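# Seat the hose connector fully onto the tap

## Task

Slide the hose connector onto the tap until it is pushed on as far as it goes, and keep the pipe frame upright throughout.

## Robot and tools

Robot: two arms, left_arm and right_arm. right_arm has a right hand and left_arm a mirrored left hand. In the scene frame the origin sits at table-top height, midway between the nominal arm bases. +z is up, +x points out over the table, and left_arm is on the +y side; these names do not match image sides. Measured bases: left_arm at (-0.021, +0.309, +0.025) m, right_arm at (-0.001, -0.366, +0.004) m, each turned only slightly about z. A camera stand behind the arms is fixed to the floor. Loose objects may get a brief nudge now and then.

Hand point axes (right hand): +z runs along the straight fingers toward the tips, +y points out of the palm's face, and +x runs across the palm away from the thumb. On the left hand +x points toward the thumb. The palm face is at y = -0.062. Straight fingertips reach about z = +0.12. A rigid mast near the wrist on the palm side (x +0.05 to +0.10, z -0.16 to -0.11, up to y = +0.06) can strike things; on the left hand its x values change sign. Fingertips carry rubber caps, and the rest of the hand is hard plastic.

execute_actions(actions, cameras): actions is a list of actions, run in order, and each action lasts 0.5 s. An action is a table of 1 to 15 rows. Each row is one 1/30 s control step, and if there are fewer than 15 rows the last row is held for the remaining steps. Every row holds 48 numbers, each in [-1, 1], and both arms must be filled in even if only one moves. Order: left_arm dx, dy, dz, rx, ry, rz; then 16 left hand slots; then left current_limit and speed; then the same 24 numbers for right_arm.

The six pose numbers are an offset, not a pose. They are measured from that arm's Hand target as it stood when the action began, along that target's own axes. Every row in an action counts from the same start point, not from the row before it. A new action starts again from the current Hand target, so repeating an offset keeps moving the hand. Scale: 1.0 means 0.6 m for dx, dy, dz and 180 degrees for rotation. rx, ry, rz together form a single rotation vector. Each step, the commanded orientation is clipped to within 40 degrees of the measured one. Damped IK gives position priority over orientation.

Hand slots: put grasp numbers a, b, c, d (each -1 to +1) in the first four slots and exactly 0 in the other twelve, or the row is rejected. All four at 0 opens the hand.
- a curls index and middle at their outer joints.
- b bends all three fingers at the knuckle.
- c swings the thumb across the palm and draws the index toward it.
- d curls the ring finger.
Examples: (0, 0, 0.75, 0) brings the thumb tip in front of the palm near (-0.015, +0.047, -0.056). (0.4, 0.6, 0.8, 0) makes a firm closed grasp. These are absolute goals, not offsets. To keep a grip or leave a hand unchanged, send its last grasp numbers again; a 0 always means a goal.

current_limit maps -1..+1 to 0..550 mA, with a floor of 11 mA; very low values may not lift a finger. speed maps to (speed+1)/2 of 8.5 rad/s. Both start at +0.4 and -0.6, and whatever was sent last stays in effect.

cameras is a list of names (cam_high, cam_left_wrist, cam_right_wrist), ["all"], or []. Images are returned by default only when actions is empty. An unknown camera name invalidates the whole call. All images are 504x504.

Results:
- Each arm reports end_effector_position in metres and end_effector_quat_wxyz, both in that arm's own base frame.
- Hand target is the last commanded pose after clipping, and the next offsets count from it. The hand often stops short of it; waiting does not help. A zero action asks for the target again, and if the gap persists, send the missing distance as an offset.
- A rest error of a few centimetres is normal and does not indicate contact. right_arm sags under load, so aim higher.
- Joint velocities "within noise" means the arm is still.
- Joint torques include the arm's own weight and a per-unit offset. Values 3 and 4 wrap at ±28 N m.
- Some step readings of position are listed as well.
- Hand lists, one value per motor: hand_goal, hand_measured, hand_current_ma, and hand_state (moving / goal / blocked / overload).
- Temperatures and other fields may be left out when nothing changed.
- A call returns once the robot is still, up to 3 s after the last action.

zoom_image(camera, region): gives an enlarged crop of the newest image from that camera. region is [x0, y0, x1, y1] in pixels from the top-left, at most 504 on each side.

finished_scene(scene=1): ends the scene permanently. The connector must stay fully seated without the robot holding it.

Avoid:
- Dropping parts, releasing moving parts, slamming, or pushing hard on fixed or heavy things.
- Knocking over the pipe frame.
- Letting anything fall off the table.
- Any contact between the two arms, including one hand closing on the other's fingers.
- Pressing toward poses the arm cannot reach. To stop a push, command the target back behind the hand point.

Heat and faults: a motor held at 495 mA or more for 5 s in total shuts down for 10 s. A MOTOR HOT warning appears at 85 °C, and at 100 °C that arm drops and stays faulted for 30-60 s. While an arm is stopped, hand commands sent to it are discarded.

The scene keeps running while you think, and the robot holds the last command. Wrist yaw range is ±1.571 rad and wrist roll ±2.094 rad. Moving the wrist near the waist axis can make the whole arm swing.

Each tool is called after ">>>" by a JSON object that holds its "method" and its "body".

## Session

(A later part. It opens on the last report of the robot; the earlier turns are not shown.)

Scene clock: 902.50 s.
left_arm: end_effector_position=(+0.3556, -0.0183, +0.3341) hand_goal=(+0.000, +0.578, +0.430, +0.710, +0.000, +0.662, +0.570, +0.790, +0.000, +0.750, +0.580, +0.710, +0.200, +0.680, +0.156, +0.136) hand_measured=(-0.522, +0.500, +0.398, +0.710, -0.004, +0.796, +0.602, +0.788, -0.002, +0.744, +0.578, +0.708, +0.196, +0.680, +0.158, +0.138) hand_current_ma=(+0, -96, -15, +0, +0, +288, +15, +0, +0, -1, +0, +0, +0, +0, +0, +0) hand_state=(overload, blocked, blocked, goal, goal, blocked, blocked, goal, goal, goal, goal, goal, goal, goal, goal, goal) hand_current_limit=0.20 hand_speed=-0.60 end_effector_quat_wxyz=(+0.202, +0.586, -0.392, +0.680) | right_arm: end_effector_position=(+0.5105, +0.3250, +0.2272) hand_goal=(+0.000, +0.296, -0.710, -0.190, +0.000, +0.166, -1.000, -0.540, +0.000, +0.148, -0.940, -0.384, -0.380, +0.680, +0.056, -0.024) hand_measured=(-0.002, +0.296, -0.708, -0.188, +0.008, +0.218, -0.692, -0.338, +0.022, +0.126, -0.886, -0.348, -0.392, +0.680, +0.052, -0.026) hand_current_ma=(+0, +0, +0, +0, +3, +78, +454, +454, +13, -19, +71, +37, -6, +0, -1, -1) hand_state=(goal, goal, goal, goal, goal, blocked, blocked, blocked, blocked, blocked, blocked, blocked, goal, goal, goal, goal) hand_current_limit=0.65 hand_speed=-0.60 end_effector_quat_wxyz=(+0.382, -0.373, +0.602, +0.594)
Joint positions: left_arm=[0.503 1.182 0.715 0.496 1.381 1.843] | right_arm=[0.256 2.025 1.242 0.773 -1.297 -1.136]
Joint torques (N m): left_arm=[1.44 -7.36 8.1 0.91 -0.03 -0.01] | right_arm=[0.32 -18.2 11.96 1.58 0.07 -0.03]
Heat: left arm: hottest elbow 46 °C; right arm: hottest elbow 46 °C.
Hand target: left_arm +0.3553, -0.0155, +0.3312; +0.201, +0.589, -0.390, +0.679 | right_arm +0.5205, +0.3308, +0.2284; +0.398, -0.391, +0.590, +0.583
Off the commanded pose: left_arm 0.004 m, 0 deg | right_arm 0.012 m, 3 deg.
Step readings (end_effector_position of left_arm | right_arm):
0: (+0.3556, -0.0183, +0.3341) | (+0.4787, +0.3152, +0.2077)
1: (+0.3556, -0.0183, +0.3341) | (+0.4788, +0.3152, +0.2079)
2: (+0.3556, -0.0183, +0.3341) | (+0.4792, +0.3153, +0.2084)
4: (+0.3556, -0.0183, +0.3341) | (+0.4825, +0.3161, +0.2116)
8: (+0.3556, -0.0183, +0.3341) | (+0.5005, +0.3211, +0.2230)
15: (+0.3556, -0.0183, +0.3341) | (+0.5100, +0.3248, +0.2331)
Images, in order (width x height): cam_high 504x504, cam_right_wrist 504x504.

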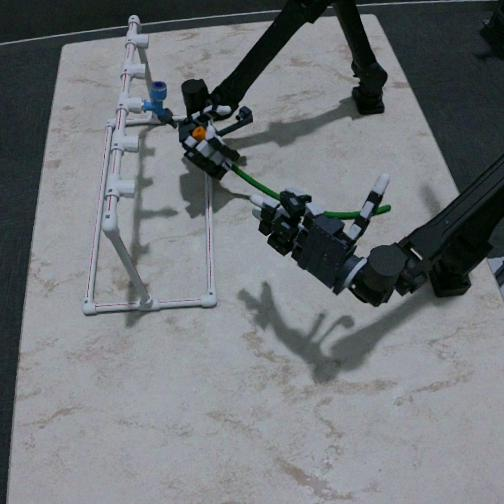

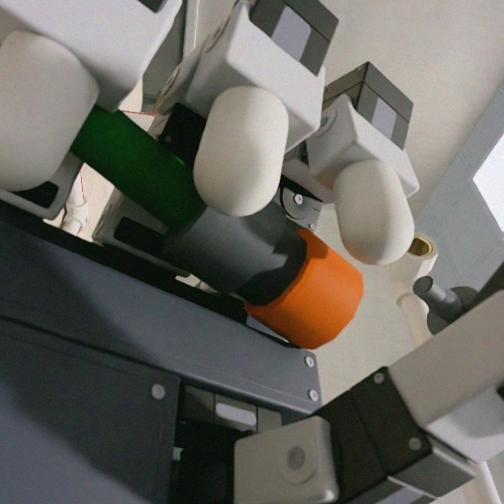

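>>> {"method": "execute_actions", "body": {"actions": [[[0,0,0,0,0,0,0,0.05,0.3,0,0,0,0,0,0,0,0,0,0,0,0,0,0.2,-0.6,0,0,0.025,0,0,0,1,0.3,0.7,0.95,0,0,0,0,0,0,0,0,0,0,0,0,0.7,-0.6],[0,0,0,0,0,0,0,0.05,0.3,0,0,0,0,0,0,0,0,0,0,0,0,0,0.2,-0.6,0,0,0.05,0,0,0,1,0.3,0.7,0.95,0,0,0,0,0,0,0,0,0,0,0,0,0.7,-0.6]]], "cameras": ["cam_high","cam_right_wrist"]}}

>>> {"method": "zoom_image", "body": {"camera": "cam_right_wrist", "region": [200, 150, 504, 454]}}

>>> {"method": "zoom_image", "body": {"camera": "cam_high", "region": [150, 95, 220, 165]}}

Scene clock: 914.33 s.
left_arm: end_effector_position=(+0.3556, -0.0183, +0.3341) hand_goal=(+0.000, +0.578, +0.430, +0.710, +0.000, +0.662, +0.570, +0.790, +0.000, +0.750, +0.580, +0.710, +0.200, +0.680, +0.156, +0.136) hand_measured=(-0.522, +0.500, +0.398, +0.710, -0.004, +0.796, +0.602, +0.788, -0.002, +0.744, +0.578, +0.708, +0.196, +0.680, +0.158, +0.138) hand_current_ma=(+0, -96, -15, +0, +0, +288, +15, +0, +0, -1, +0, +0, +0, +0, +0, +0) hand_state=(overload, blocked, blocked, goal, goal, blocked, blocked, goal, goal, goal, goal, goal, goal, goal, goal, goal) hand_current_limit=0.20 hand_speed=-0.60 end_effector_quat_wxyz=(+0.202, +0.586, -0.392, +0.680) | right_arm: end_effector_position=(+0.5096, +0.3560, +0.2297) hand_goal=(+0.000, +0.296, -0.710, -0.190, +0.000, +0.166, -1.000, -0.540, +0.000, +0.148, -0.940, -0.384, -0.380, +0.680, +0.056, -0.024) hand_measured=(-0.002, +0.296, -0.708, -0.188, +0.008, +0.218, -0.692, -0.338, +0.022, +0.124, -0.888, -0.348, -0.392, +0.680, +0.052, -0.026) hand_current_ma=(+0, +0, +0, +0, +3, +78, +467, +468, +12, -20, +70, +37, -6, +0, -1, -1) hand_state=(goal, goal, goal, goal, goal, blocked, blocked, blocked, blocked, blocked, blocked, blocked, goal, goal, goal, goal) hand_current_limit=0.70 hand_speed=-0.60 end_effector_quat_wxyz=(+0.382, -0.377, +0.599, +0.594)
Joint positions: left_arm=[0.503 1.182 0.715 0.496 1.381 1.843] | right_arm=[0.306 2.037 1.275 0.753 -1.254 -1.143]
Joint torques (N m): left_arm=[1.38 -7.36 8.1 0.92 -0.02 -0.01] | right_arm=[-0.67 -17.9 12.12 1.55 0.22 -0.1]
Heat: left arm: hottest elbow 45 °C; right arm: hottest elbow 46 °C.
Hand target: left_arm +0.3553, -0.0155, +0.3312; +0.201, +0.589, -0.390, +0.679 | right_arm +0.5209, +0.3608, +0.2283; +0.398, -0.391, +0.590, +0.584
Off the commanded pose: left_arm 0.004 m, 0 deg | right_arm 0.012 m, 3 deg.
Step readings (end_effector_position of left_arm | right_arm):
0: (+0.3556, -0.0183, +0.3341) | (+0.5105, +0.3251, +0.2272)
1: (+0.3556, -0.0183, +0.3341) | (+0.5105, +0.3251, +0.2272)
2: (+0.3556, -0.0183, +0.3341) | (+0.5106, +0.3260, +0.2272)
4: (+0.3556, -0.0183, +0.3341) | (+0.5115, +0.3311, +0.2272)
8: (+0.3556, -0.0183, +0.3341) | (+0.5125, +0.3439, +0.2280)
15: (+0.3556, -0.0183, +0.3341) | (+0.5092, +0.3558, +0.2302)
Images, in order (width x height): cam_high 504x504, cam_right_wrist 504x504.

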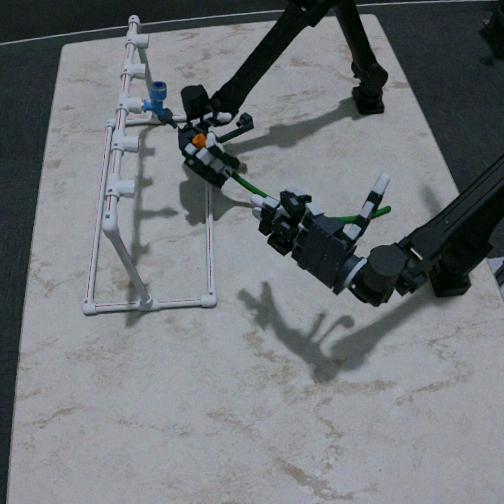

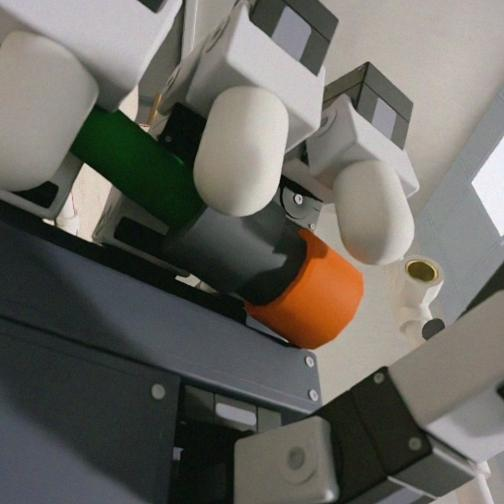

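Scaled by 1.658 from the camera's 504x504 image, which has a finer 720x720 frame.

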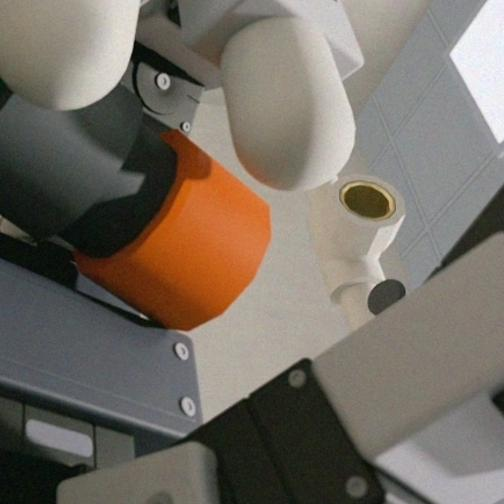

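Scaled by 7.200 from the camera's 504x504 image, which has a finer 720x720 frame.

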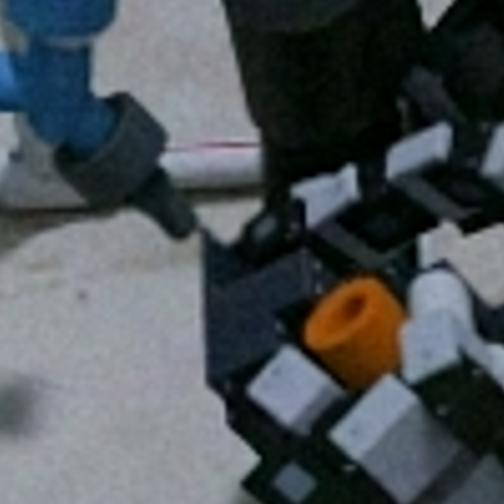

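>>> {"method": "execute_actions", "body": {"actions": []}}

Scene clock: 916.50 s.
left_arm: end_effector_position=(+0.3556, -0.0183, +0.3341) hand_goal=(+0.000, +0.578, +0.430, +0.710, +0.000, +0.662, +0.570, +0.790, +0.000, +0.750, +0.580, +0.710, +0.200, +0.680, +0.156, +0.136) hand_measured=(-0.522, +0.500, +0.398, +0.710, -0.004, +0.796, +0.602, +0.788, -0.002, +0.744, +0.578, +0.708, +0.196, +0.680, +0.158, +0.138) hand_current_ma=(+0, -96, -15, +0, +0, +288, +15, +0, +0, -1, +0, +0, +0, +0, +0, +0) hand_state=(overload, blocked, blocked, goal, goal, blocked, blocked, goal, goal, goal, goal, goal, goal, goal, goal, goal) hand_current_limit=0.20 hand_speed=-0.60 end_effector_quat_wxyz=(+0.202, +0.586, -0.392, +0.680) | right_arm: end_effector_position=(+0.5096, +0.3560, +0.2296) hand_goal=(+0.000, +0.296, -0.710, -0.190, +0.000, +0.166, -1.000, -0.540, +0.000, +0.148, -0.940, -0.384, -0.380, +0.680, +0.056, -0.024) hand_measured=(-0.002, +0.296, -0.708, -0.188, +0.008, +0.218, -0.692, -0.338, +0.022, +0.124, -0.888, -0.348, -0.392, +0.680, +0.052, -0.026) hand_current_ma=(+0, +0, +0, +0, +3, +78, +468, +467, +12, -20, +70, +37, -6, +0, -1, -1) hand_state=(goal, goal, goal, goal, goal, blocked, blocked, blocked, blocked, blocked, blocked, blocked, goal, goal, goal, goal) hand_current_limit=0.70 hand_speed=-0.60 end_effector_quat_wxyz=(+0.382, -0.377, +0.599, +0.594)
Joint positions: left_arm=[0.503 1.182 0.715 0.496 1.381 1.843] | right_arm=[0.306 2.037 1.275 0.753 -1.254 -1.143]
Joint velocities: within noise
Joint torques (N m): left_arm=[1.38 -7.36 8.1 0.92 -0.02 -0.01] | right_arm=[0.15 -17.79 12.11 1.59 0.21 -0.1]
Motor temperatures (°C): left_arm=[37 37 45 35 28 32] | right_arm=[35 41 46 32 34 29]
Heat: left arm: hottest elbow 45 °C; right arm: hottest elbow 46 °C.
Hand target: left_arm +0.3553, -0.0155, +0.3312; +0.201, +0.589, -0.390, +0.679 | right_arm +0.5209, +0.3608, +0.2284; +0.398, -0.391, +0.590, +0.584
Off the commanded pose: left_arm 0.004 m, 0 deg | right_arm 0.012 m, 3 deg.

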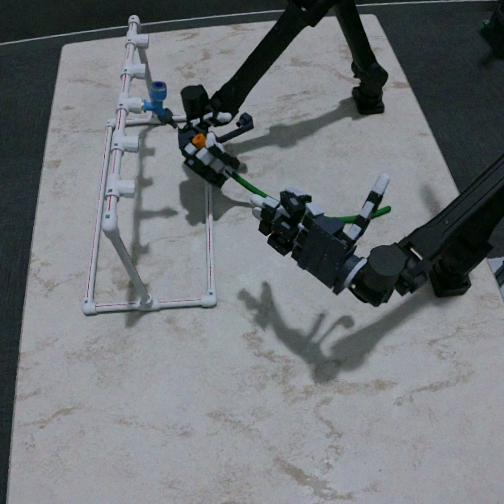

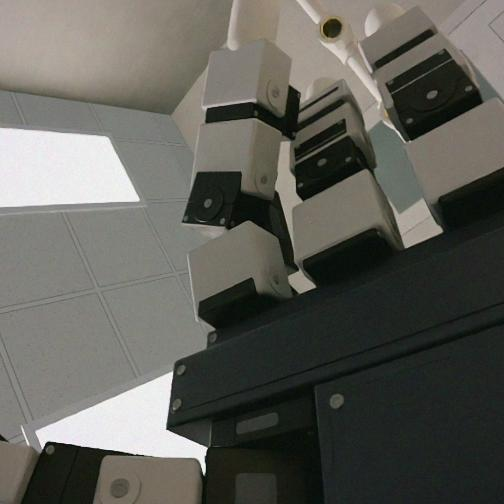

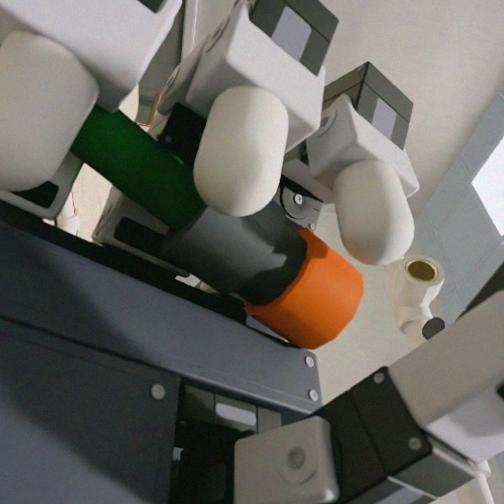

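>>> {"method": "zoom_image", "body": {"camera": "cam_high", "region": [140, 75, 230, 165]}}

>>> {"method": "zoom_image", "body": {"camera": "cam_right_wrist", "region": [150, 150, 504, 504]}}

Scaled by 5.600 from the camera's 504x504 image, which has a finer 720x720 frame.

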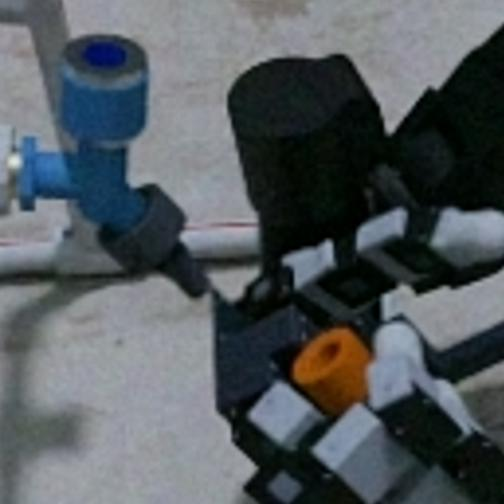

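Scaled by 1.424 from the camera's 504x504 image, which has a finer 720x720 frame.

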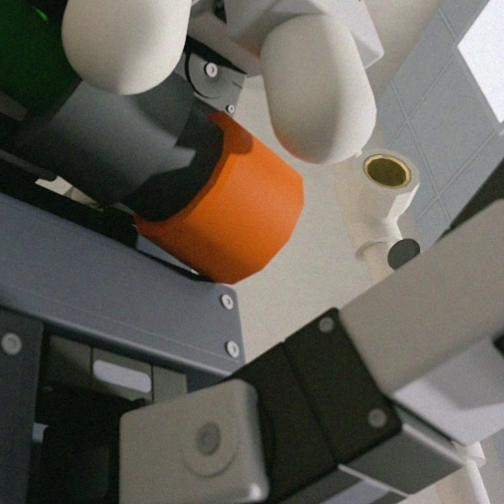

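>>> {"method": "zoom_image", "body": {"camera": "cam_right_wrist", "region": [370, 270, 490, 390]}}

>>> {"method": "zoom_image", "body": {"camera": "cam_high", "region": [155, 85, 225, 155]}}

Scaled by 4.200 from the camera's 504x504 image, which has a finer 720x720 frame.

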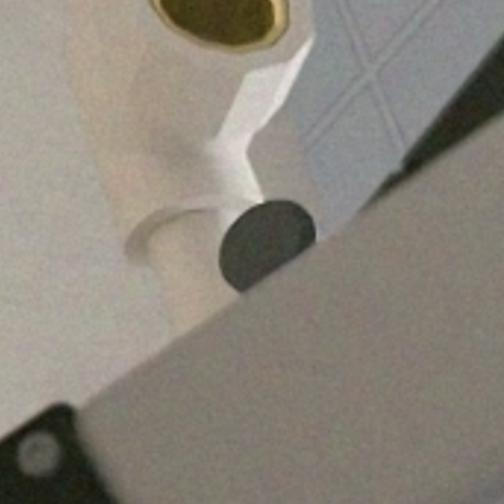

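Scaled by 7.200 from the camera's 504x504 image, which has a finer 720x720 frame.

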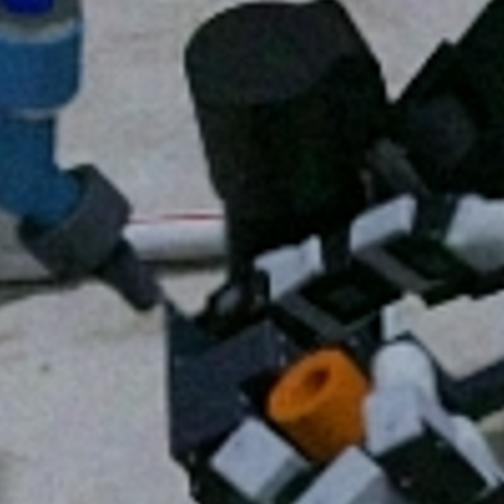

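>>> {"method": "execute_actions", "body": {"actions": [[[0,0,0,0,0,0,0,0.05,0.3,0,0,0,0,0,0,0,0,0,0,0,0,0,0.2,-0.6,0,-0.004,0.012,0,0,0,1,0.3,0.7,0.95,0,0,0,0,0,0,0,0,0,0,0,0,0.7,-0.6],[0,0,0,0,0,0,0,0.05,0.3,0,0,0,0,0,0,0,0,0,0,0,0,0,0.2,-0.6,0,-0.008,0.024,0,0,0,1,0.3,0.7,0.95,0,0,0,0,0,0,0,0,0,0,0,0,0.7,-0.6],[0,0,0,0,0,0,0,0.05,0.3,0,0,0,0,0,0,0,0,0,0,0,0,0,0.2,-0.6,0,-0.01,0.0333,0,0,0,1,0.3,0.7,0.95,0,0,0,0,0,0,0,0,0,0,0,0,0.7,-0.6]]], "cameras": ["cam_high","cam_right_wrist"]}}

Scene clock: 935.67 s.
left_arm: end_effector_position=(+0.3556, -0.0183, +0.3341) hand_goal=(+0.000, +0.578, +0.430, +0.710, +0.000, +0.662, +0.570, +0.790, +0.000, +0.750, +0.580, +0.710, +0.200, +0.680, +0.156, +0.136) hand_measured=(-0.522, +0.500, +0.398, +0.710, -0.004, +0.796, +0.602, +0.788, -0.002, +0.744, +0.578, +0.708, +0.196, +0.680, +0.158, +0.138) hand_current_ma=(+0, -96, -15, +0, +0, +288, +15, +0, +0, -1, +0, +0, +0, +0, +0, +0) hand_state=(overload, blocked, blocked, goal, goal, blocked, blocked, goal, goal, goal, goal, goal, goal, goal, goal, goal) hand_current_limit=0.20 hand_speed=-0.60 end_effector_quat_wxyz=(+0.202, +0.586, -0.392, +0.680) | right_arm: end_effector_position=(+0.5172, +0.3732, +0.2263) hand_goal=(+0.000, +0.296, -0.710, -0.190, +0.000, +0.166, -1.000, -0.540, +0.000, +0.148, -0.940, -0.384, -0.380, +0.680, +0.056, -0.024) hand_measured=(-0.002, +0.296, -0.708, -0.188, +0.008, +0.218, -0.692, -0.338, +0.022, +0.124, -0.888, -0.348, -0.392, +0.680, +0.052, -0.026) hand_current_ma=(+0, +0, +0, +0, +3, +78, +468, +467, +12, -21, +69, +37, -6, +0, -1, -1) hand_state=(goal, goal, goal, goal, goal, blocked, blocked, blocked, blocked, blocked, blocked, blocked, goal, goal, goal, goal) hand_current_limit=0.70 hand_speed=-0.60 end_effector_quat_wxyz=(+0.383, -0.376, +0.601, +0.593)
Joint positions: left_arm=[0.503 1.182 0.715 0.496 1.381 1.843] | right_arm=[0.329 2.065 1.315 0.736 -1.227 -1.144]
Joint torques (N m): left_arm=[1.44 -7.36 8.12 0.92 -0.02 -0.01] | right_arm=[0.21 -18.26 12.36 1.62 0.23 -0.1]
Heat: left arm: hottest elbow 44 °C; right arm: hottest elbow 46 °C.
Hand target: left_arm +0.3553, -0.0155, +0.3312; +0.201, +0.589, -0.390, +0.679 | right_arm +0.5267, +0.3806, +0.2261; +0.398, -0.391, +0.590, +0.584
Off the commanded pose: left_arm 0.004 m, 0 deg | right_arm 0.012 m, 3 deg.
Step readings (end_effector_position of left_arm | right_arm):
0: (+0.3556, -0.0183, +0.3341) | (+0.5096, +0.3560, +0.2296)
1: (+0.3556, -0.0183, +0.3341) | (+0.5097, +0.3560, +0.2296)
2: (+0.3556, -0.0183, +0.3341) | (+0.5100, +0.3561, +0.2295)
4: (+0.3556, -0.0183, +0.3341) | (+0.5125, +0.3577, +0.2292)
8: (+0.3556, -0.0183, +0.3341) | (+0.5170, +0.3655, +0.2267)
15: (+0.3556, -0.0183, +0.3341) | (+0.5168, +0.3726, +0.2254)
Images, in order (width x height): cam_high 504x504, cam_right_wrist 504x504.

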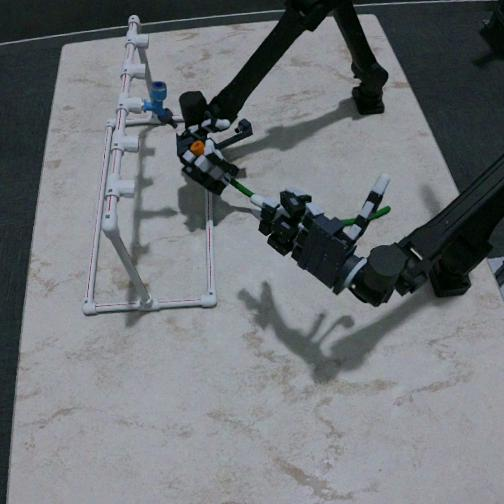

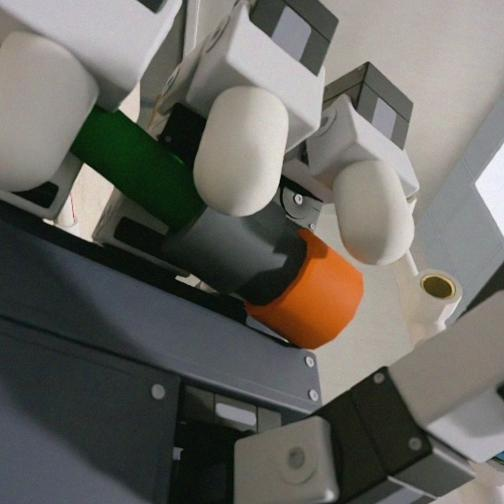

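>>> {"method": "execute_actions", "body": {"actions": [[[0,0,0,0,0,0,0,0.05,0.3,0,0,0,0,0,0,0,0,0,0,0,0,0,0.2,-0.6,-0.017,-0.0015,0,0,0,0,1,0.3,0.7,0.95,0,0,0,0,0,0,0,0,0,0,0,0,0.7,-0.6],[0,0,0,0,0,0,0,0.05,0.3,0,0,0,0,0,0,0,0,0,0,0,0,0,0.2,-0.6,-0.033,-0.003,0,0,0,0,1,0.3,0.7,0.95,0,0,0,0,0,0,0,0,0,0,0,0,0.7,-0.6],[0,0,0,0,0,0,0,0.05,0.3,0,0,0,0,0,0,0,0,0,0,0,0,0,0.2,-0.6,-0.05,-0.0045,0,0,0,0,1,0.3,0.7,0.95,0,0,0,0,0,0,0,0,0,0,0,0,0.7,-0.6]]], "cameras": ["cam_high","cam_right_wrist"]}}

>>> {"method": "zoom_image", "body": {"camera": "cam_high", "region": [155, 85, 225, 155]}}

>>> {"method": "zoom_image", "body": {"camera": "cam_right_wrist", "region": [250, 200, 504, 454]}}

Scene clock: 937.40 s.
left_arm: end_effector_position=(+0.3556, -0.0183, +0.3341) hand_goal=(+0.000, +0.578, +0.430, +0.710, +0.000, +0.662, +0.570, +0.790, +0.000, +0.750, +0.580, +0.710, +0.200, +0.680, +0.156, +0.136) hand_measured=(-0.522, +0.500, +0.398, +0.710, -0.004, +0.796, +0.602, +0.788, -0.002, +0.744, +0.578, +0.708, +0.196, +0.680, +0.158, +0.138) hand_current_ma=(+0, -96, -15, +0, +0, +288, +15, +0, +0, -1, +0, +0, +0, +0, +0, +0) hand_state=(overload, blocked, blocked, goal, goal, blocked, blocked, goal, goal, goal, goal, goal, goal, goal, goal, goal) hand_current_limit=0.20 hand_speed=-0.60 end_effector_quat_wxyz=(+0.202, +0.586, -0.392, +0.680) | right_arm: end_effector_position=(+0.5303, +0.3777, +0.2399) hand_goal=(+0.000, +0.296, -0.710, -0.190, +0.000, +0.166, -1.000, -0.540, +0.000, +0.148, -0.940, -0.384, -0.380, +0.680, +0.056, -0.024) hand_measured=(-0.002, +0.296, -0.708, -0.188, +0.008, +0.218, -0.692, -0.338, +0.022, +0.124, -0.888, -0.348, -0.392, +0.680, +0.052, -0.026) hand_current_ma=(+0, +0, +0, +0, +3, +78, +467, +467, +12, -21, +69, +37, -6, +0, -1, -1) hand_state=(goal, goal, goal, goal, goal, blocked, blocked, blocked, blocked, blocked, blocked, blocked, goal, goal, goal, goal) hand_current_limit=0.70 hand_speed=-0.60 end_effector_quat_wxyz=(+0.374, -0.372, +0.606, +0.595)
Joint positions: left_arm=[0.503 1.182 0.715 0.496 1.381 1.843] | right_arm=[0.329 2.065 1.368 0.661 -1.231 -1.144]
Joint torques (N m): left_arm=[1.38 -7.36 8.1 0.92 -0.03 -0.01] | right_arm=[-0.32 -20.6 13.11 1.78 0.06 -0.11]
Heat: left arm: hottest elbow 43 °C; right arm: hottest elbow 46 °C.
Hand target: left_arm +0.3553, -0.0155, +0.3312; +0.201, +0.589, -0.390, +0.679 | right_arm +0.5406, +0.3805, +0.2529; +0.398, -0.391, +0.590, +0.583
Off the commanded pose: left_arm 0.004 m, 0 deg | right_arm 0.017 m, 4 deg.
Step readings (end_effector_position of left_arm | right_arm):
0: (+0.3556, -0.0183, +0.3341) | (+0.5172, +0.3732, +0.2263)
1: (+0.3556, -0.0183, +0.3341) | (+0.5172, +0.3732, +0.2262)
2: (+0.3556, -0.0183, +0.3341) | (+0.5175, +0.3733, +0.2263)
4: (+0.3556, -0.0183, +0.3341) | (+0.5194, +0.3740, +0.2274)
8: (+0.3556, -0.0183, +0.3341) | (+0.5255, +0.3760, +0.2346)
15: (+0.3556, -0.0183, +0.3341) | (+0.5301, +0.3776, +0.2402)
Images, in order (width x height): cam_high 504x504, cam_right_wrist 504x504.

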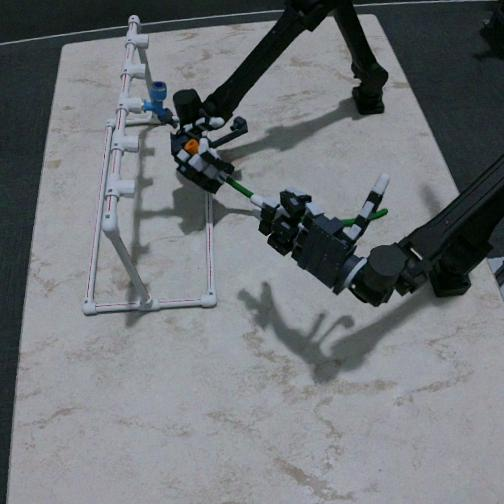

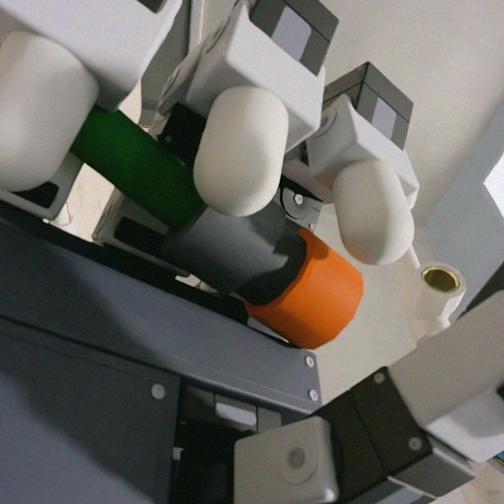

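Scaled by 7.200 from the camera's 504x504 image, which has a finer 720x720 frame.

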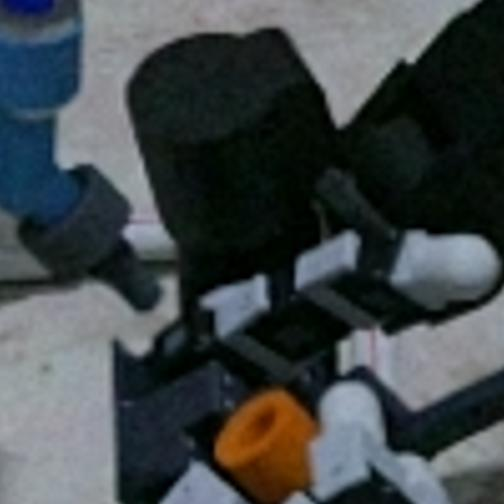

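Scaled by 1.984 from the camera's 504x504 image, which has a finer 720x720 frame.

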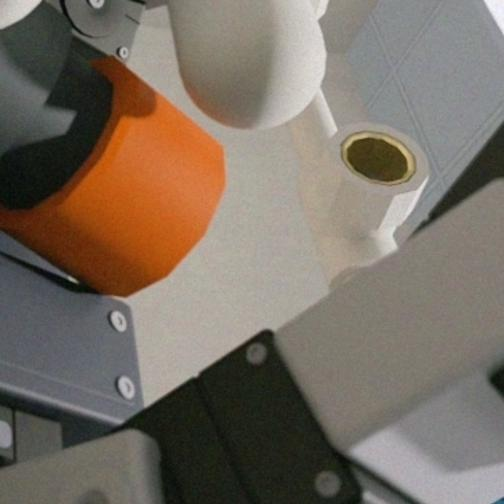

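>>> {"method": "execute_actions", "body": {"actions": [[[0,0,0,0,0,0,0,0.05,0.3,0,0,0,0,0,0,0,0,0,0,0,0,0,0.2,-0.6,-0.02,0.003,-0.0017,0,0,0,1,0.3,0.7,0.95,0,0,0,0,0,0,0,0,0,0,0,0,0.7,-0.6],[0,0,0,0,0,0,0,0.05,0.3,0,0,0,0,0,0,0,0,0,0,0,0,0,0.2,-0.6,-0.04,0.006,-0.0034,0,0,0,1,0.3,0.7,0.95,0,0,0,0,0,0,0,0,0,0,0,0,0.7,-0.6],[0,0,0,0,0,0,0,0.05,0.3,0,0,0,0,0,0,0,0,0,0,0,0,0,0.2,-0.6,-0.059,0.0097,-0.005,0,0,0,1,0.3,0.7,0.95,0,0,0,0,0,0,0,0,0,0,0,0,0.7,-0.6]]], "cameras": ["cam_high","cam_right_wrist"]}}

>>> {"method": "zoom_image", "body": {"camera": "cam_high", "region": [155, 85, 225, 155]}}

>>> {"method": "zoom_image", "body": {"camera": "cam_right_wrist", "region": [250, 200, 504, 454]}}

Scene clock: 939.43 s.
left_arm: end_effector_position=(+0.3556, -0.0183, +0.3341) hand_goal=(+0.000, +0.578, +0.430, +0.710, +0.000, +0.662, +0.570, +0.790, +0.000, +0.750, +0.580, +0.710, +0.200, +0.680, +0.156, +0.136) hand_measured=(-0.522, +0.500, +0.398, +0.710, -0.004, +0.796, +0.602, +0.788, -0.002, +0.744, +0.578, +0.708, +0.196, +0.680, +0.158, +0.138) hand_current_ma=(+0, -96, -15, +0, +0, +288, +15, +0, +0, -1, +0, +0, +0, +0, +0, +0) hand_state=(overload, blocked, blocked, goal, goal, blocked, blocked, goal, goal, goal, goal, goal, goal, goal, goal, goal) hand_current_limit=0.20 hand_speed=-0.60 end_effector_quat_wxyz=(+0.202, +0.586, -0.392, +0.680) | right_arm: end_effector_position=(+0.5388, +0.3800, +0.2543) hand_goal=(+0.000, +0.296, -0.710, -0.190, +0.000, +0.166, -1.000, -0.540, +0.000, +0.148, -0.940, -0.384, -0.380, +0.680, +0.056, -0.024) hand_measured=(-0.002, +0.296, -0.708, -0.188, +0.008, +0.218, -0.692, -0.338, +0.020, +0.124, -0.888, -0.348, -0.392, +0.680, +0.052, -0.026) hand_current_ma=(+0, +0, +0, +0, +3, +78, +467, +467, +11, -21, +69, +37, -6, +0, -1, -1) hand_state=(goal, goal, goal, goal, goal, blocked, blocked, blocked, blocked, blocked, blocked, blocked, goal, goal, goal, goal) hand_current_limit=0.70 hand_speed=-0.60 end_effector_quat_wxyz=(+0.361, -0.367, +0.613, +0.599)
Joint positions: left_arm=[0.503 1.182 0.715 0.496 1.381 1.843] | right_arm=[0.329 2.055 1.407 0.58 -1.239 -1.147]
Joint torques (N m): left_arm=[1.44 -7.36 8.1 0.91 -0.03 -0.01] | right_arm=[-0.56 -23.59 13.46 1.7 0.01 -0.07]
Heat: left arm: hottest elbow 43 °C; right arm: hottest elbow 47 °C.
Hand target: left_arm +0.3553, -0.0155, +0.3312; +0.201, +0.589, -0.390, +0.679 | right_arm +0.5485, +0.3774, +0.2877; +0.398, -0.391, +0.590, +0.583
Off the commanded pose: left_arm 0.004 m, 0 deg | right_arm 0.035 m, 6 deg.
Step readings (end_effector_position of left_arm | right_arm):
0: (+0.3556, -0.0183, +0.3341) | (+0.5303, +0.3777, +0.2399)
1: (+0.3556, -0.0183, +0.3341) | (+0.5303, +0.3777, +0.2399)
2: (+0.3556, -0.0183, +0.3341) | (+0.5304, +0.3777, +0.2398)
4: (+0.3556, -0.0183, +0.3341) | (+0.5316, +0.3781, +0.2404)
8: (+0.3556, -0.0183, +0.3341) | (+0.5359, +0.3795, +0.2450)
15: (+0.3556, -0.0183, +0.3341) | (+0.5382, +0.3801, +0.2536)
Images, in order (width x height): cam_high 504x504, cam_right_wrist 504x504.

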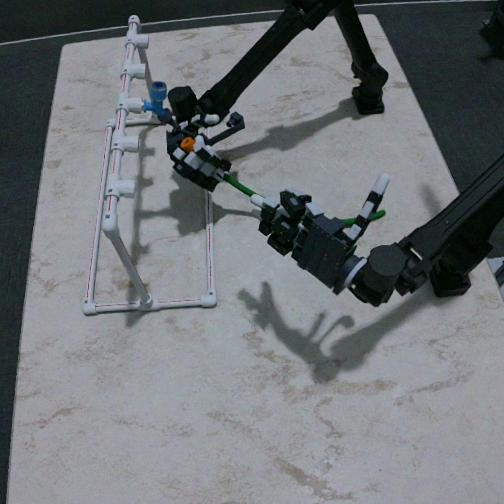

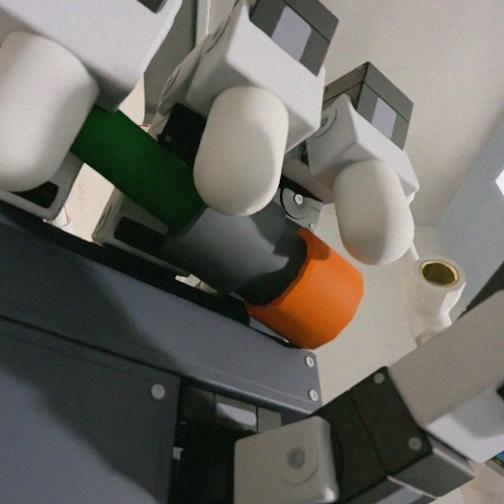

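Scaled by 7.200 from the camera's 504x504 image, which has a finer 720x720 frame.

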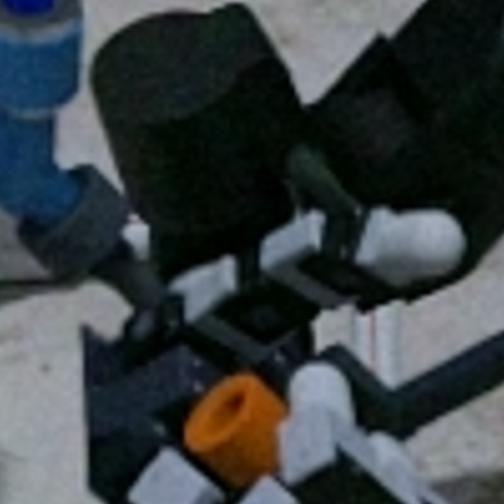

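Scaled by 1.984 from the camera's 504x504 image, which has a finer 720x720 frame.

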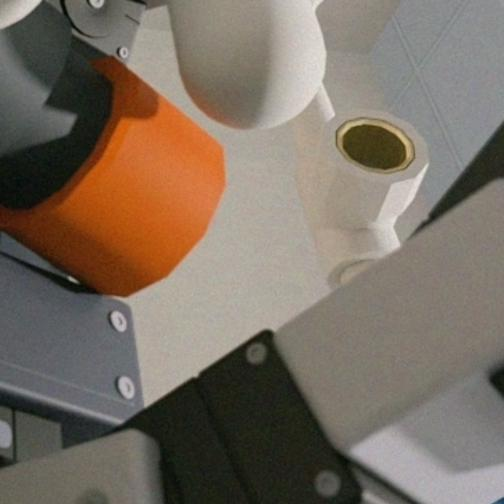

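>>> {"method": "execute_actions", "body": {"actions": [[[0,0,0,0,0,0,0,0.05,0.3,0,0,0,0,0,0,0,0,0,0,0,0,0,0.2,-0.6,-0.013,0.0005,0,0,0,0,1,0.3,0.7,0.95,0,0,0,0,0,0,0,0,0,0,0,0,0.7,-0.6],[0,0,0,0,0,0,0,0.05,0.3,0,0,0,0,0,0,0,0,0,0,0,0,0,0.2,-0.6,-0.026,0.001,0,0,0,0,1,0.3,0.7,0.95,0,0,0,0,0,0,0,0,0,0,0,0,0.7,-0.6],[0,0,0,0,0,0,0,0.05,0.3,0,0,0,0,0,0,0,0,0,0,0,0,0,0.2,-0.6,-0.039,0.0015,0,0,0,0,1,0.3,0.7,0.95,0,0,0,0,0,0,0,0,0,0,0,0,0.7,-0.6]]], "cameras": ["cam_high","cam_right_wrist"]}}

>>> {"method": "zoom_image", "body": {"camera": "cam_high", "region": [155, 85, 225, 155]}}

>>> {"method": "zoom_image", "body": {"camera": "cam_right_wrist", "region": [250, 200, 504, 454]}}

Scene clock: 941.47 s.
left_arm: end_effector_position=(+0.3556, -0.0183, +0.3341) hand_goal=(+0.000, +0.578, +0.430, +0.710, +0.000, +0.662, +0.570, +0.790, +0.000, +0.750, +0.580, +0.710, +0.200, +0.680, +0.156, +0.136) hand_measured=(-0.522, +0.500, +0.398, +0.710, -0.004, +0.796, +0.602, +0.788, -0.002, +0.744, +0.578, +0.708, +0.196, +0.680, +0.158, +0.138) hand_current_ma=(+0, -96, -15, +0, +0, +288, +15, +0, +0, -1, +0, +0, +0, +0, +0, +0) hand_state=(overload, blocked, blocked, goal, goal, blocked, blocked, goal, goal, goal, goal, goal, goal, goal, goal, goal) hand_current_limit=0.20 hand_speed=-0.60 end_effector_quat_wxyz=(+0.202, +0.586, -0.392, +0.680) | right_arm: end_effector_position=(+0.5482, +0.3796, +0.2777) hand_goal=(+0.000, +0.296, -0.710, -0.190, +0.000, +0.166, -1.000, -0.540, +0.000, +0.148, -0.940, -0.384, -0.380, +0.680, +0.056, -0.024) hand_measured=(-0.002, +0.296, -0.708, -0.188, +0.008, +0.218, -0.692, -0.338, +0.020, +0.124, -0.888, -0.348, -0.392, +0.680, +0.052, -0.026) hand_current_ma=(+0, +0, +0, +0, +3, +78, +467, +467, +10, -21, +69, +37, -6, +0, -1, -1) hand_state=(goal, goal, goal, goal, goal, blocked, blocked, blocked, goal, blocked, blocked, blocked, goal, goal, goal, goal) hand_current_limit=0.70 hand_speed=-0.60 end_effector_quat_wxyz=(+0.363, -0.368, +0.612, +0.598)
Joint positions: left_arm=[0.503 1.182 0.715 0.496 1.381 1.843] | right_arm=[0.323 2.039 1.453 0.521 -1.243 -1.149]
Joint torques (N m): left_arm=[1.44 -7.36 8.1 0.92 -0.02 -0.01] | right_arm=[-0.62 -23.41 13.87 1.54 0 -0.07]
Heat: left arm: hottest elbow 43 °C; right arm: hottest elbow 47 °C.
Hand target: left_arm +0.3553, -0.0155, +0.3312; +0.201, +0.589, -0.390, +0.679 | right_arm +0.5565, +0.3774, +0.3098; +0.398, -0.391, +0.590, +0.583
Off the commanded pose: left_arm 0.004 m, 0 deg | right_arm 0.033 m, 6 deg.
Step readings (end_effector_position of left_arm | right_arm):
0: (+0.3556, -0.0183, +0.3341) | (+0.5388, +0.3800, +0.2543)
1: (+0.3556, -0.0183, +0.3341) | (+0.5388, +0.3801, +0.2543)
2: (+0.3556, -0.0183, +0.3341) | (+0.5390, +0.3801, +0.2546)
4: (+0.3556, -0.0183, +0.3341) | (+0.5402, +0.3802, +0.2555)
8: (+0.3556, -0.0183, +0.3341) | (+0.5441, +0.3805, +0.2622)
15: (+0.3556, -0.0183, +0.3341) | (+0.5475, +0.3796, +0.2767)
Images, in order (width x height): cam_high 504x504, cam_right_wrist 504x504.

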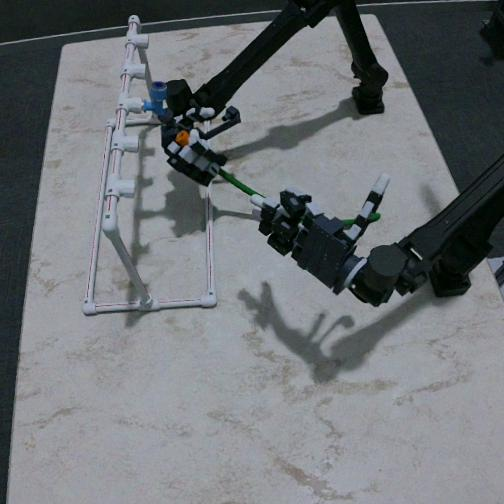

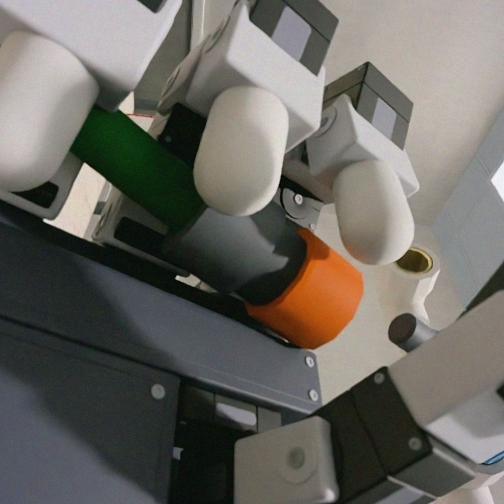

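Scaled by 7.200 from the camera's 504x504 image, which has a finer 720x720 frame.

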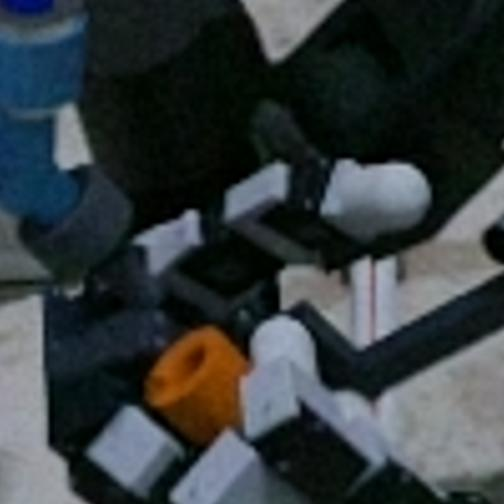

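Scaled by 1.984 from the camera's 504x504 image, which has a finer 720x720 frame.

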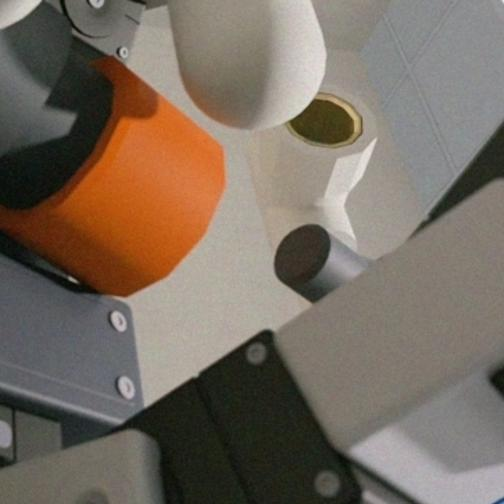

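>>> {"method": "execute_actions", "body": {"actions": [[[0,0,0,0,0,0,0,0.05,0.3,0,0,0,0,0,0,0,0,0,0,0,0,0,0.2,-0.6,-0.0004,0.005,0.007,0,0,0,1,0.3,0.7,0.95,0,0,0,0,0,0,0,0,0,0,0,0,0.7,-0.6],[0,0,0,0,0,0,0,0.05,0.3,0,0,0,0,0,0,0,0,0,0,0,0,0,0.2,-0.6,-0.0008,0.01,0.014,0,0,0,1,0.3,0.7,0.95,0,0,0,0,0,0,0,0,0,0,0,0,0.7,-0.6],[0,0,0,0,0,0,0,0.05,0.3,0,0,0,0,0,0,0,0,0,0,0,0,0,0.2,-0.6,-0.0012,0.0142,0.0212,0,0,0,1,0.3,0.7,0.95,0,0,0,0,0,0,0,0,0,0,0,0,0.7,-0.6]]], "cameras": ["cam_high","cam_right_wrist"]}}

>>> {"method": "zoom_image", "body": {"camera": "cam_high", "region": [155, 85, 225, 155]}}

>>> {"method": "zoom_image", "body": {"camera": "cam_right_wrist", "region": [250, 200, 504, 454]}}

Scene clock: 944.37 s.
left_arm: end_effector_position=(+0.3556, -0.0183, +0.3341) hand_goal=(+0.000, +0.578, +0.430, +0.710, +0.000, +0.662, +0.570, +0.790, +0.000, +0.750, +0.580, +0.710, +0.200, +0.680, +0.156, +0.136) hand_measured=(-0.522, +0.500, +0.398, +0.710, -0.004, +0.796, +0.602, +0.788, -0.002, +0.744, +0.578, +0.708, +0.196, +0.680, +0.158, +0.138) hand_current_ma=(+0, -96, -15, +0, +0, +288, +15, +0, +0, -1, +0, +0, +0, +0, +0, +0) hand_state=(overload, blocked, blocked, goal, goal, blocked, blocked, goal, goal, goal, goal, goal, goal, goal, goal, goal) hand_current_limit=0.20 hand_speed=-0.60 end_effector_quat_wxyz=(+0.202, +0.586, -0.392, +0.680) | right_arm: end_effector_position=(+0.5480, +0.3846, +0.2795) hand_goal=(+0.000, +0.296, -0.710, -0.190, +0.000, +0.166, -1.000, -0.540, +0.000, +0.148, -0.940, -0.384, -0.380, +0.680, +0.056, -0.024) hand_measured=(-0.002, +0.296, -0.708, -0.188, +0.008, +0.218, -0.692, -0.338, +0.018, +0.124, -0.888, -0.348, -0.392, +0.680, +0.052, -0.026) hand_current_ma=(+0, +0, +0, +0, +3, +78, +468, +468, +10, -21, +69, +37, -6, +0, -1, -1) hand_state=(goal, goal, goal, goal, goal, blocked, blocked, blocked, goal, blocked, blocked, blocked, goal, goal, goal, goal) hand_current_limit=0.70 hand_speed=-0.60 end_effector_quat_wxyz=(+0.367, -0.366, +0.614, +0.596)
Joint positions: left_arm=[0.503 1.182 0.715 0.496 1.381 1.843] | right_arm=[0.33 2.035 1.453 0.518 -1.226 -1.15]
Joint torques (N m): left_arm=[1.44 -7.41 8.09 0.92 -0.03 -0.01] | right_arm=[0.91 -24.06 13.34 1.74 0.18 -0.11]
Heat: left arm: hottest elbow 43 °C; right arm: hottest elbow 48 °C.
Hand target: left_arm +0.3553, -0.0155, +0.3312; +0.201, +0.589, -0.390, +0.679 | right_arm +0.5489, +0.3903, +0.3137; +0.398, -0.391, +0.590, +0.584
Off the commanded pose: left_arm 0.004 m, 0 deg | right_arm 0.035 m, 6 deg.
Step readings (end_effector_position of left_arm | right_arm):
0: (+0.3556, -0.0183, +0.3341) | (+0.5482, +0.3796, +0.2777)
1: (+0.3556, -0.0183, +0.3341) | (+0.5482, +0.3796, +0.2777)
2: (+0.3556, -0.0183, +0.3341) | (+0.5482, +0.3796, +0.2777)
4: (+0.3556, -0.0183, +0.3341) | (+0.5489, +0.3799, +0.2776)
8: (+0.3556, -0.0183, +0.3341) | (+0.5498, +0.3816, +0.2776)
15: (+0.3556, -0.0183, +0.3341) | (+0.5487, +0.3836, +0.2791)
Images, in order (width x height): cam_high 504x504, cam_right_wrist 504x504.

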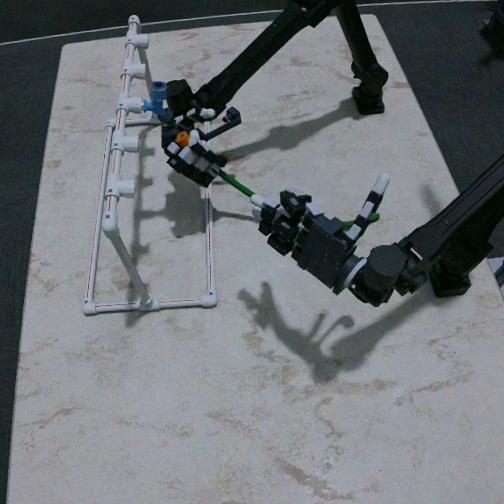

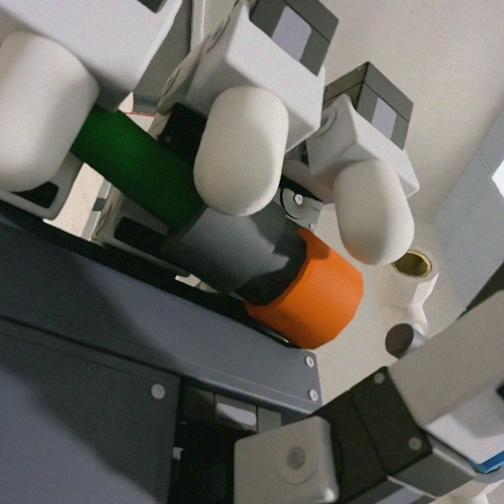

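Scaled by 7.200 from the camera's 504x504 image, which has a finer 720x720 frame.

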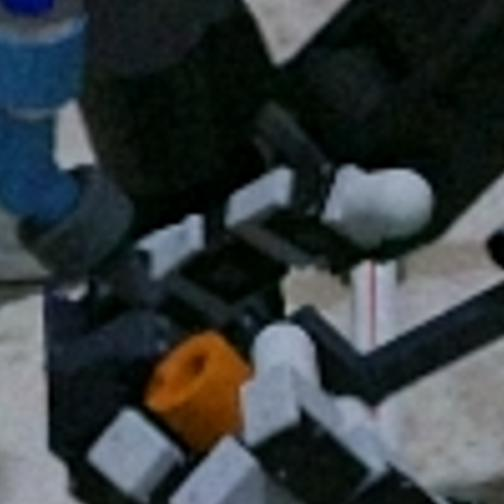

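Scaled by 1.984 from the camera's 504x504 image, which has a finer 720x720 frame.

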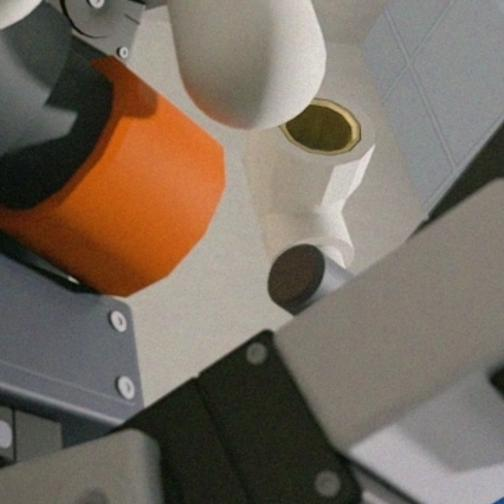

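>>> {"method": "execute_actions", "body": {"actions": [[[0,0,0,0,0,0,0,0.05,0.3,0,0,0,0,0,0,0,0,0,0,0,0,0,0.2,-0.6,0,0.005,0.007,0,0,0,1,0.3,0.7,0.95,0,0,0,0,0,0,0,0,0,0,0,0,0.7,-0.6],[0,0,0,0,0,0,0,0.05,0.3,0,0,0,0,0,0,0,0,0,0,0,0,0,0.2,-0.6,0,0.0127,0.0167,0,0,0,1,0.3,0.7,0.95,0,0,0,0,0,0,0,0,0,0,0,0,0.7,-0.6]]], "cameras": ["cam_high","cam_right_wrist"]}}

>>> {"method": "zoom_image", "body": {"camera": "cam_high", "region": [155, 85, 225, 155]}}

>>> {"method": "zoom_image", "body": {"camera": "cam_right_wrist", "region": [250, 200, 504, 454]}}

Scene clock: 945.93 s.
left_arm: end_effector_position=(+0.3556, -0.0183, +0.3341) hand_goal=(+0.000, +0.578, +0.430, +0.710, +0.000, +0.662, +0.570, +0.790, +0.000, +0.750, +0.580, +0.710, +0.200, +0.680, +0.156, +0.136) hand_measured=(-0.522, +0.500, +0.398, +0.710, -0.004, +0.796, +0.602, +0.788, -0.002, +0.744, +0.578, +0.708, +0.196, +0.680, +0.158, +0.138) hand_current_ma=(+0, -96, -15, +0, +0, +288, +15, +0, +0, -1, +0, +0, +0, +0, +0, +0) hand_state=(overload, blocked, blocked, goal, goal, blocked, blocked, goal, goal, goal, goal, goal, goal, goal, goal, goal) hand_current_limit=0.20 hand_speed=-0.60 end_effector_quat_wxyz=(+0.202, +0.586, -0.392, +0.680) | right_arm: end_effector_position=(+0.5422, +0.3955, +0.2867) hand_goal=(+0.000, +0.296, -0.710, -0.190, +0.000, +0.166, -1.000, -0.540, +0.000, +0.148, -0.940, -0.384, -0.380, +0.680, +0.056, -0.024) hand_measured=(-0.002, +0.296, -0.708, -0.188, +0.008, +0.218, -0.692, -0.338, +0.018, +0.124, -0.888, -0.348, -0.392, +0.680, +0.052, -0.026) hand_current_ma=(+0, +0, +0, +0, +3, +78, +468, +467, +9, -21, +69, +37, -6, +0, -1, -1) hand_state=(goal, goal, goal, goal, goal, blocked, blocked, blocked, goal, blocked, blocked, blocked, goal, goal, goal, goal) hand_current_limit=0.70 hand_speed=-0.60 end_effector_quat_wxyz=(+0.371, -0.369, +0.611, +0.594)
Joint positions: left_arm=[0.503 1.182 0.715 0.496 1.381 1.843] | right_arm=[0.349 2.022 1.453 0.514 -1.206 -1.153]
Joint torques (N m): left_arm=[1.38 -7.41 8.09 0.92 -0.02 -0.01] | right_arm=[1.14 -23.53 12.77 1.61 0.16 -0.07]
Heat: left arm: hottest elbow 43 °C; right arm: hottest elbow 48 °C.
Hand target: left_arm +0.3553, -0.0155, +0.3312; +0.201, +0.589, -0.390, +0.679 | right_arm +0.5420, +0.4003, +0.3165; +0.398, -0.391, +0.590, +0.583
Off the commanded pose: left_arm 0.004 m, 0 deg | right_arm 0.030 m, 5 deg.
Step readings (end_effector_position of left_arm | right_arm):
0: (+0.3556, -0.0183, +0.3341) | (+0.5480, +0.3846, +0.2795)
1: (+0.3556, -0.0183, +0.3341) | (+0.5481, +0.3847, +0.2794)
2: (+0.3556, -0.0183, +0.3341) | (+0.5482, +0.3850, +0.2794)
4: (+0.3556, -0.0183, +0.3341) | (+0.5477, +0.3877, +0.2798)
8: (+0.3556, -0.0183, +0.3341) | (+0.5456, +0.3914, +0.2828)
15: (+0.3556, -0.0183, +0.3341) | (+0.5429, +0.3944, +0.2868)
Images, in order (width x height): cam_high 504x504, cam_right_wrist 504x504.

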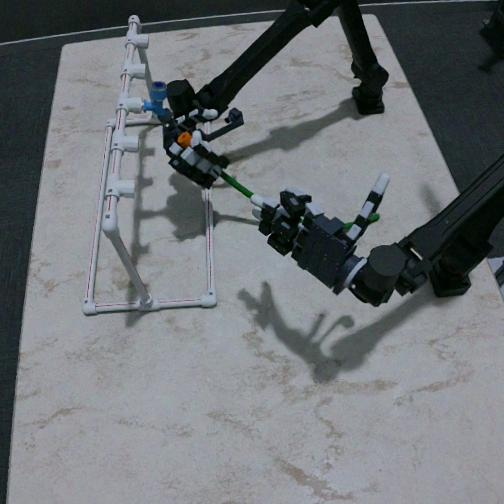

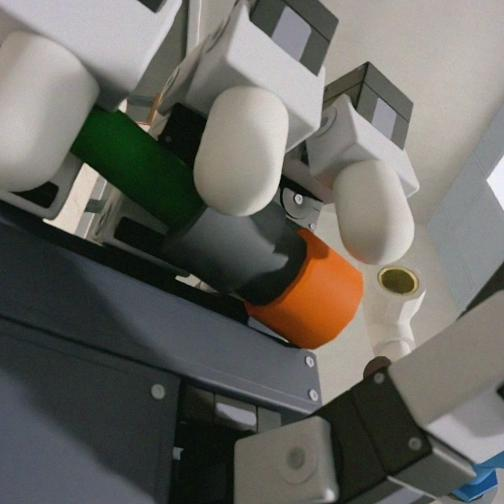

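Scaled by 7.200 from the camera's 504x504 image, which has a finer 720x720 frame.

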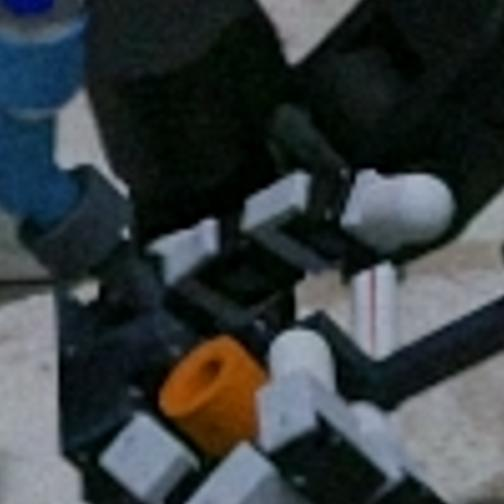

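Scaled by 1.984 from the camera's 504x504 image, which has a finer 720x720 frame.

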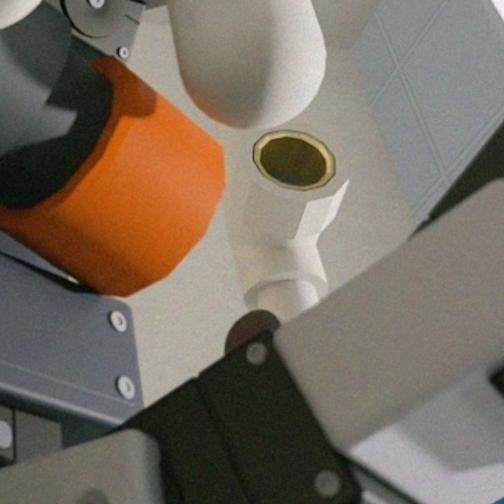

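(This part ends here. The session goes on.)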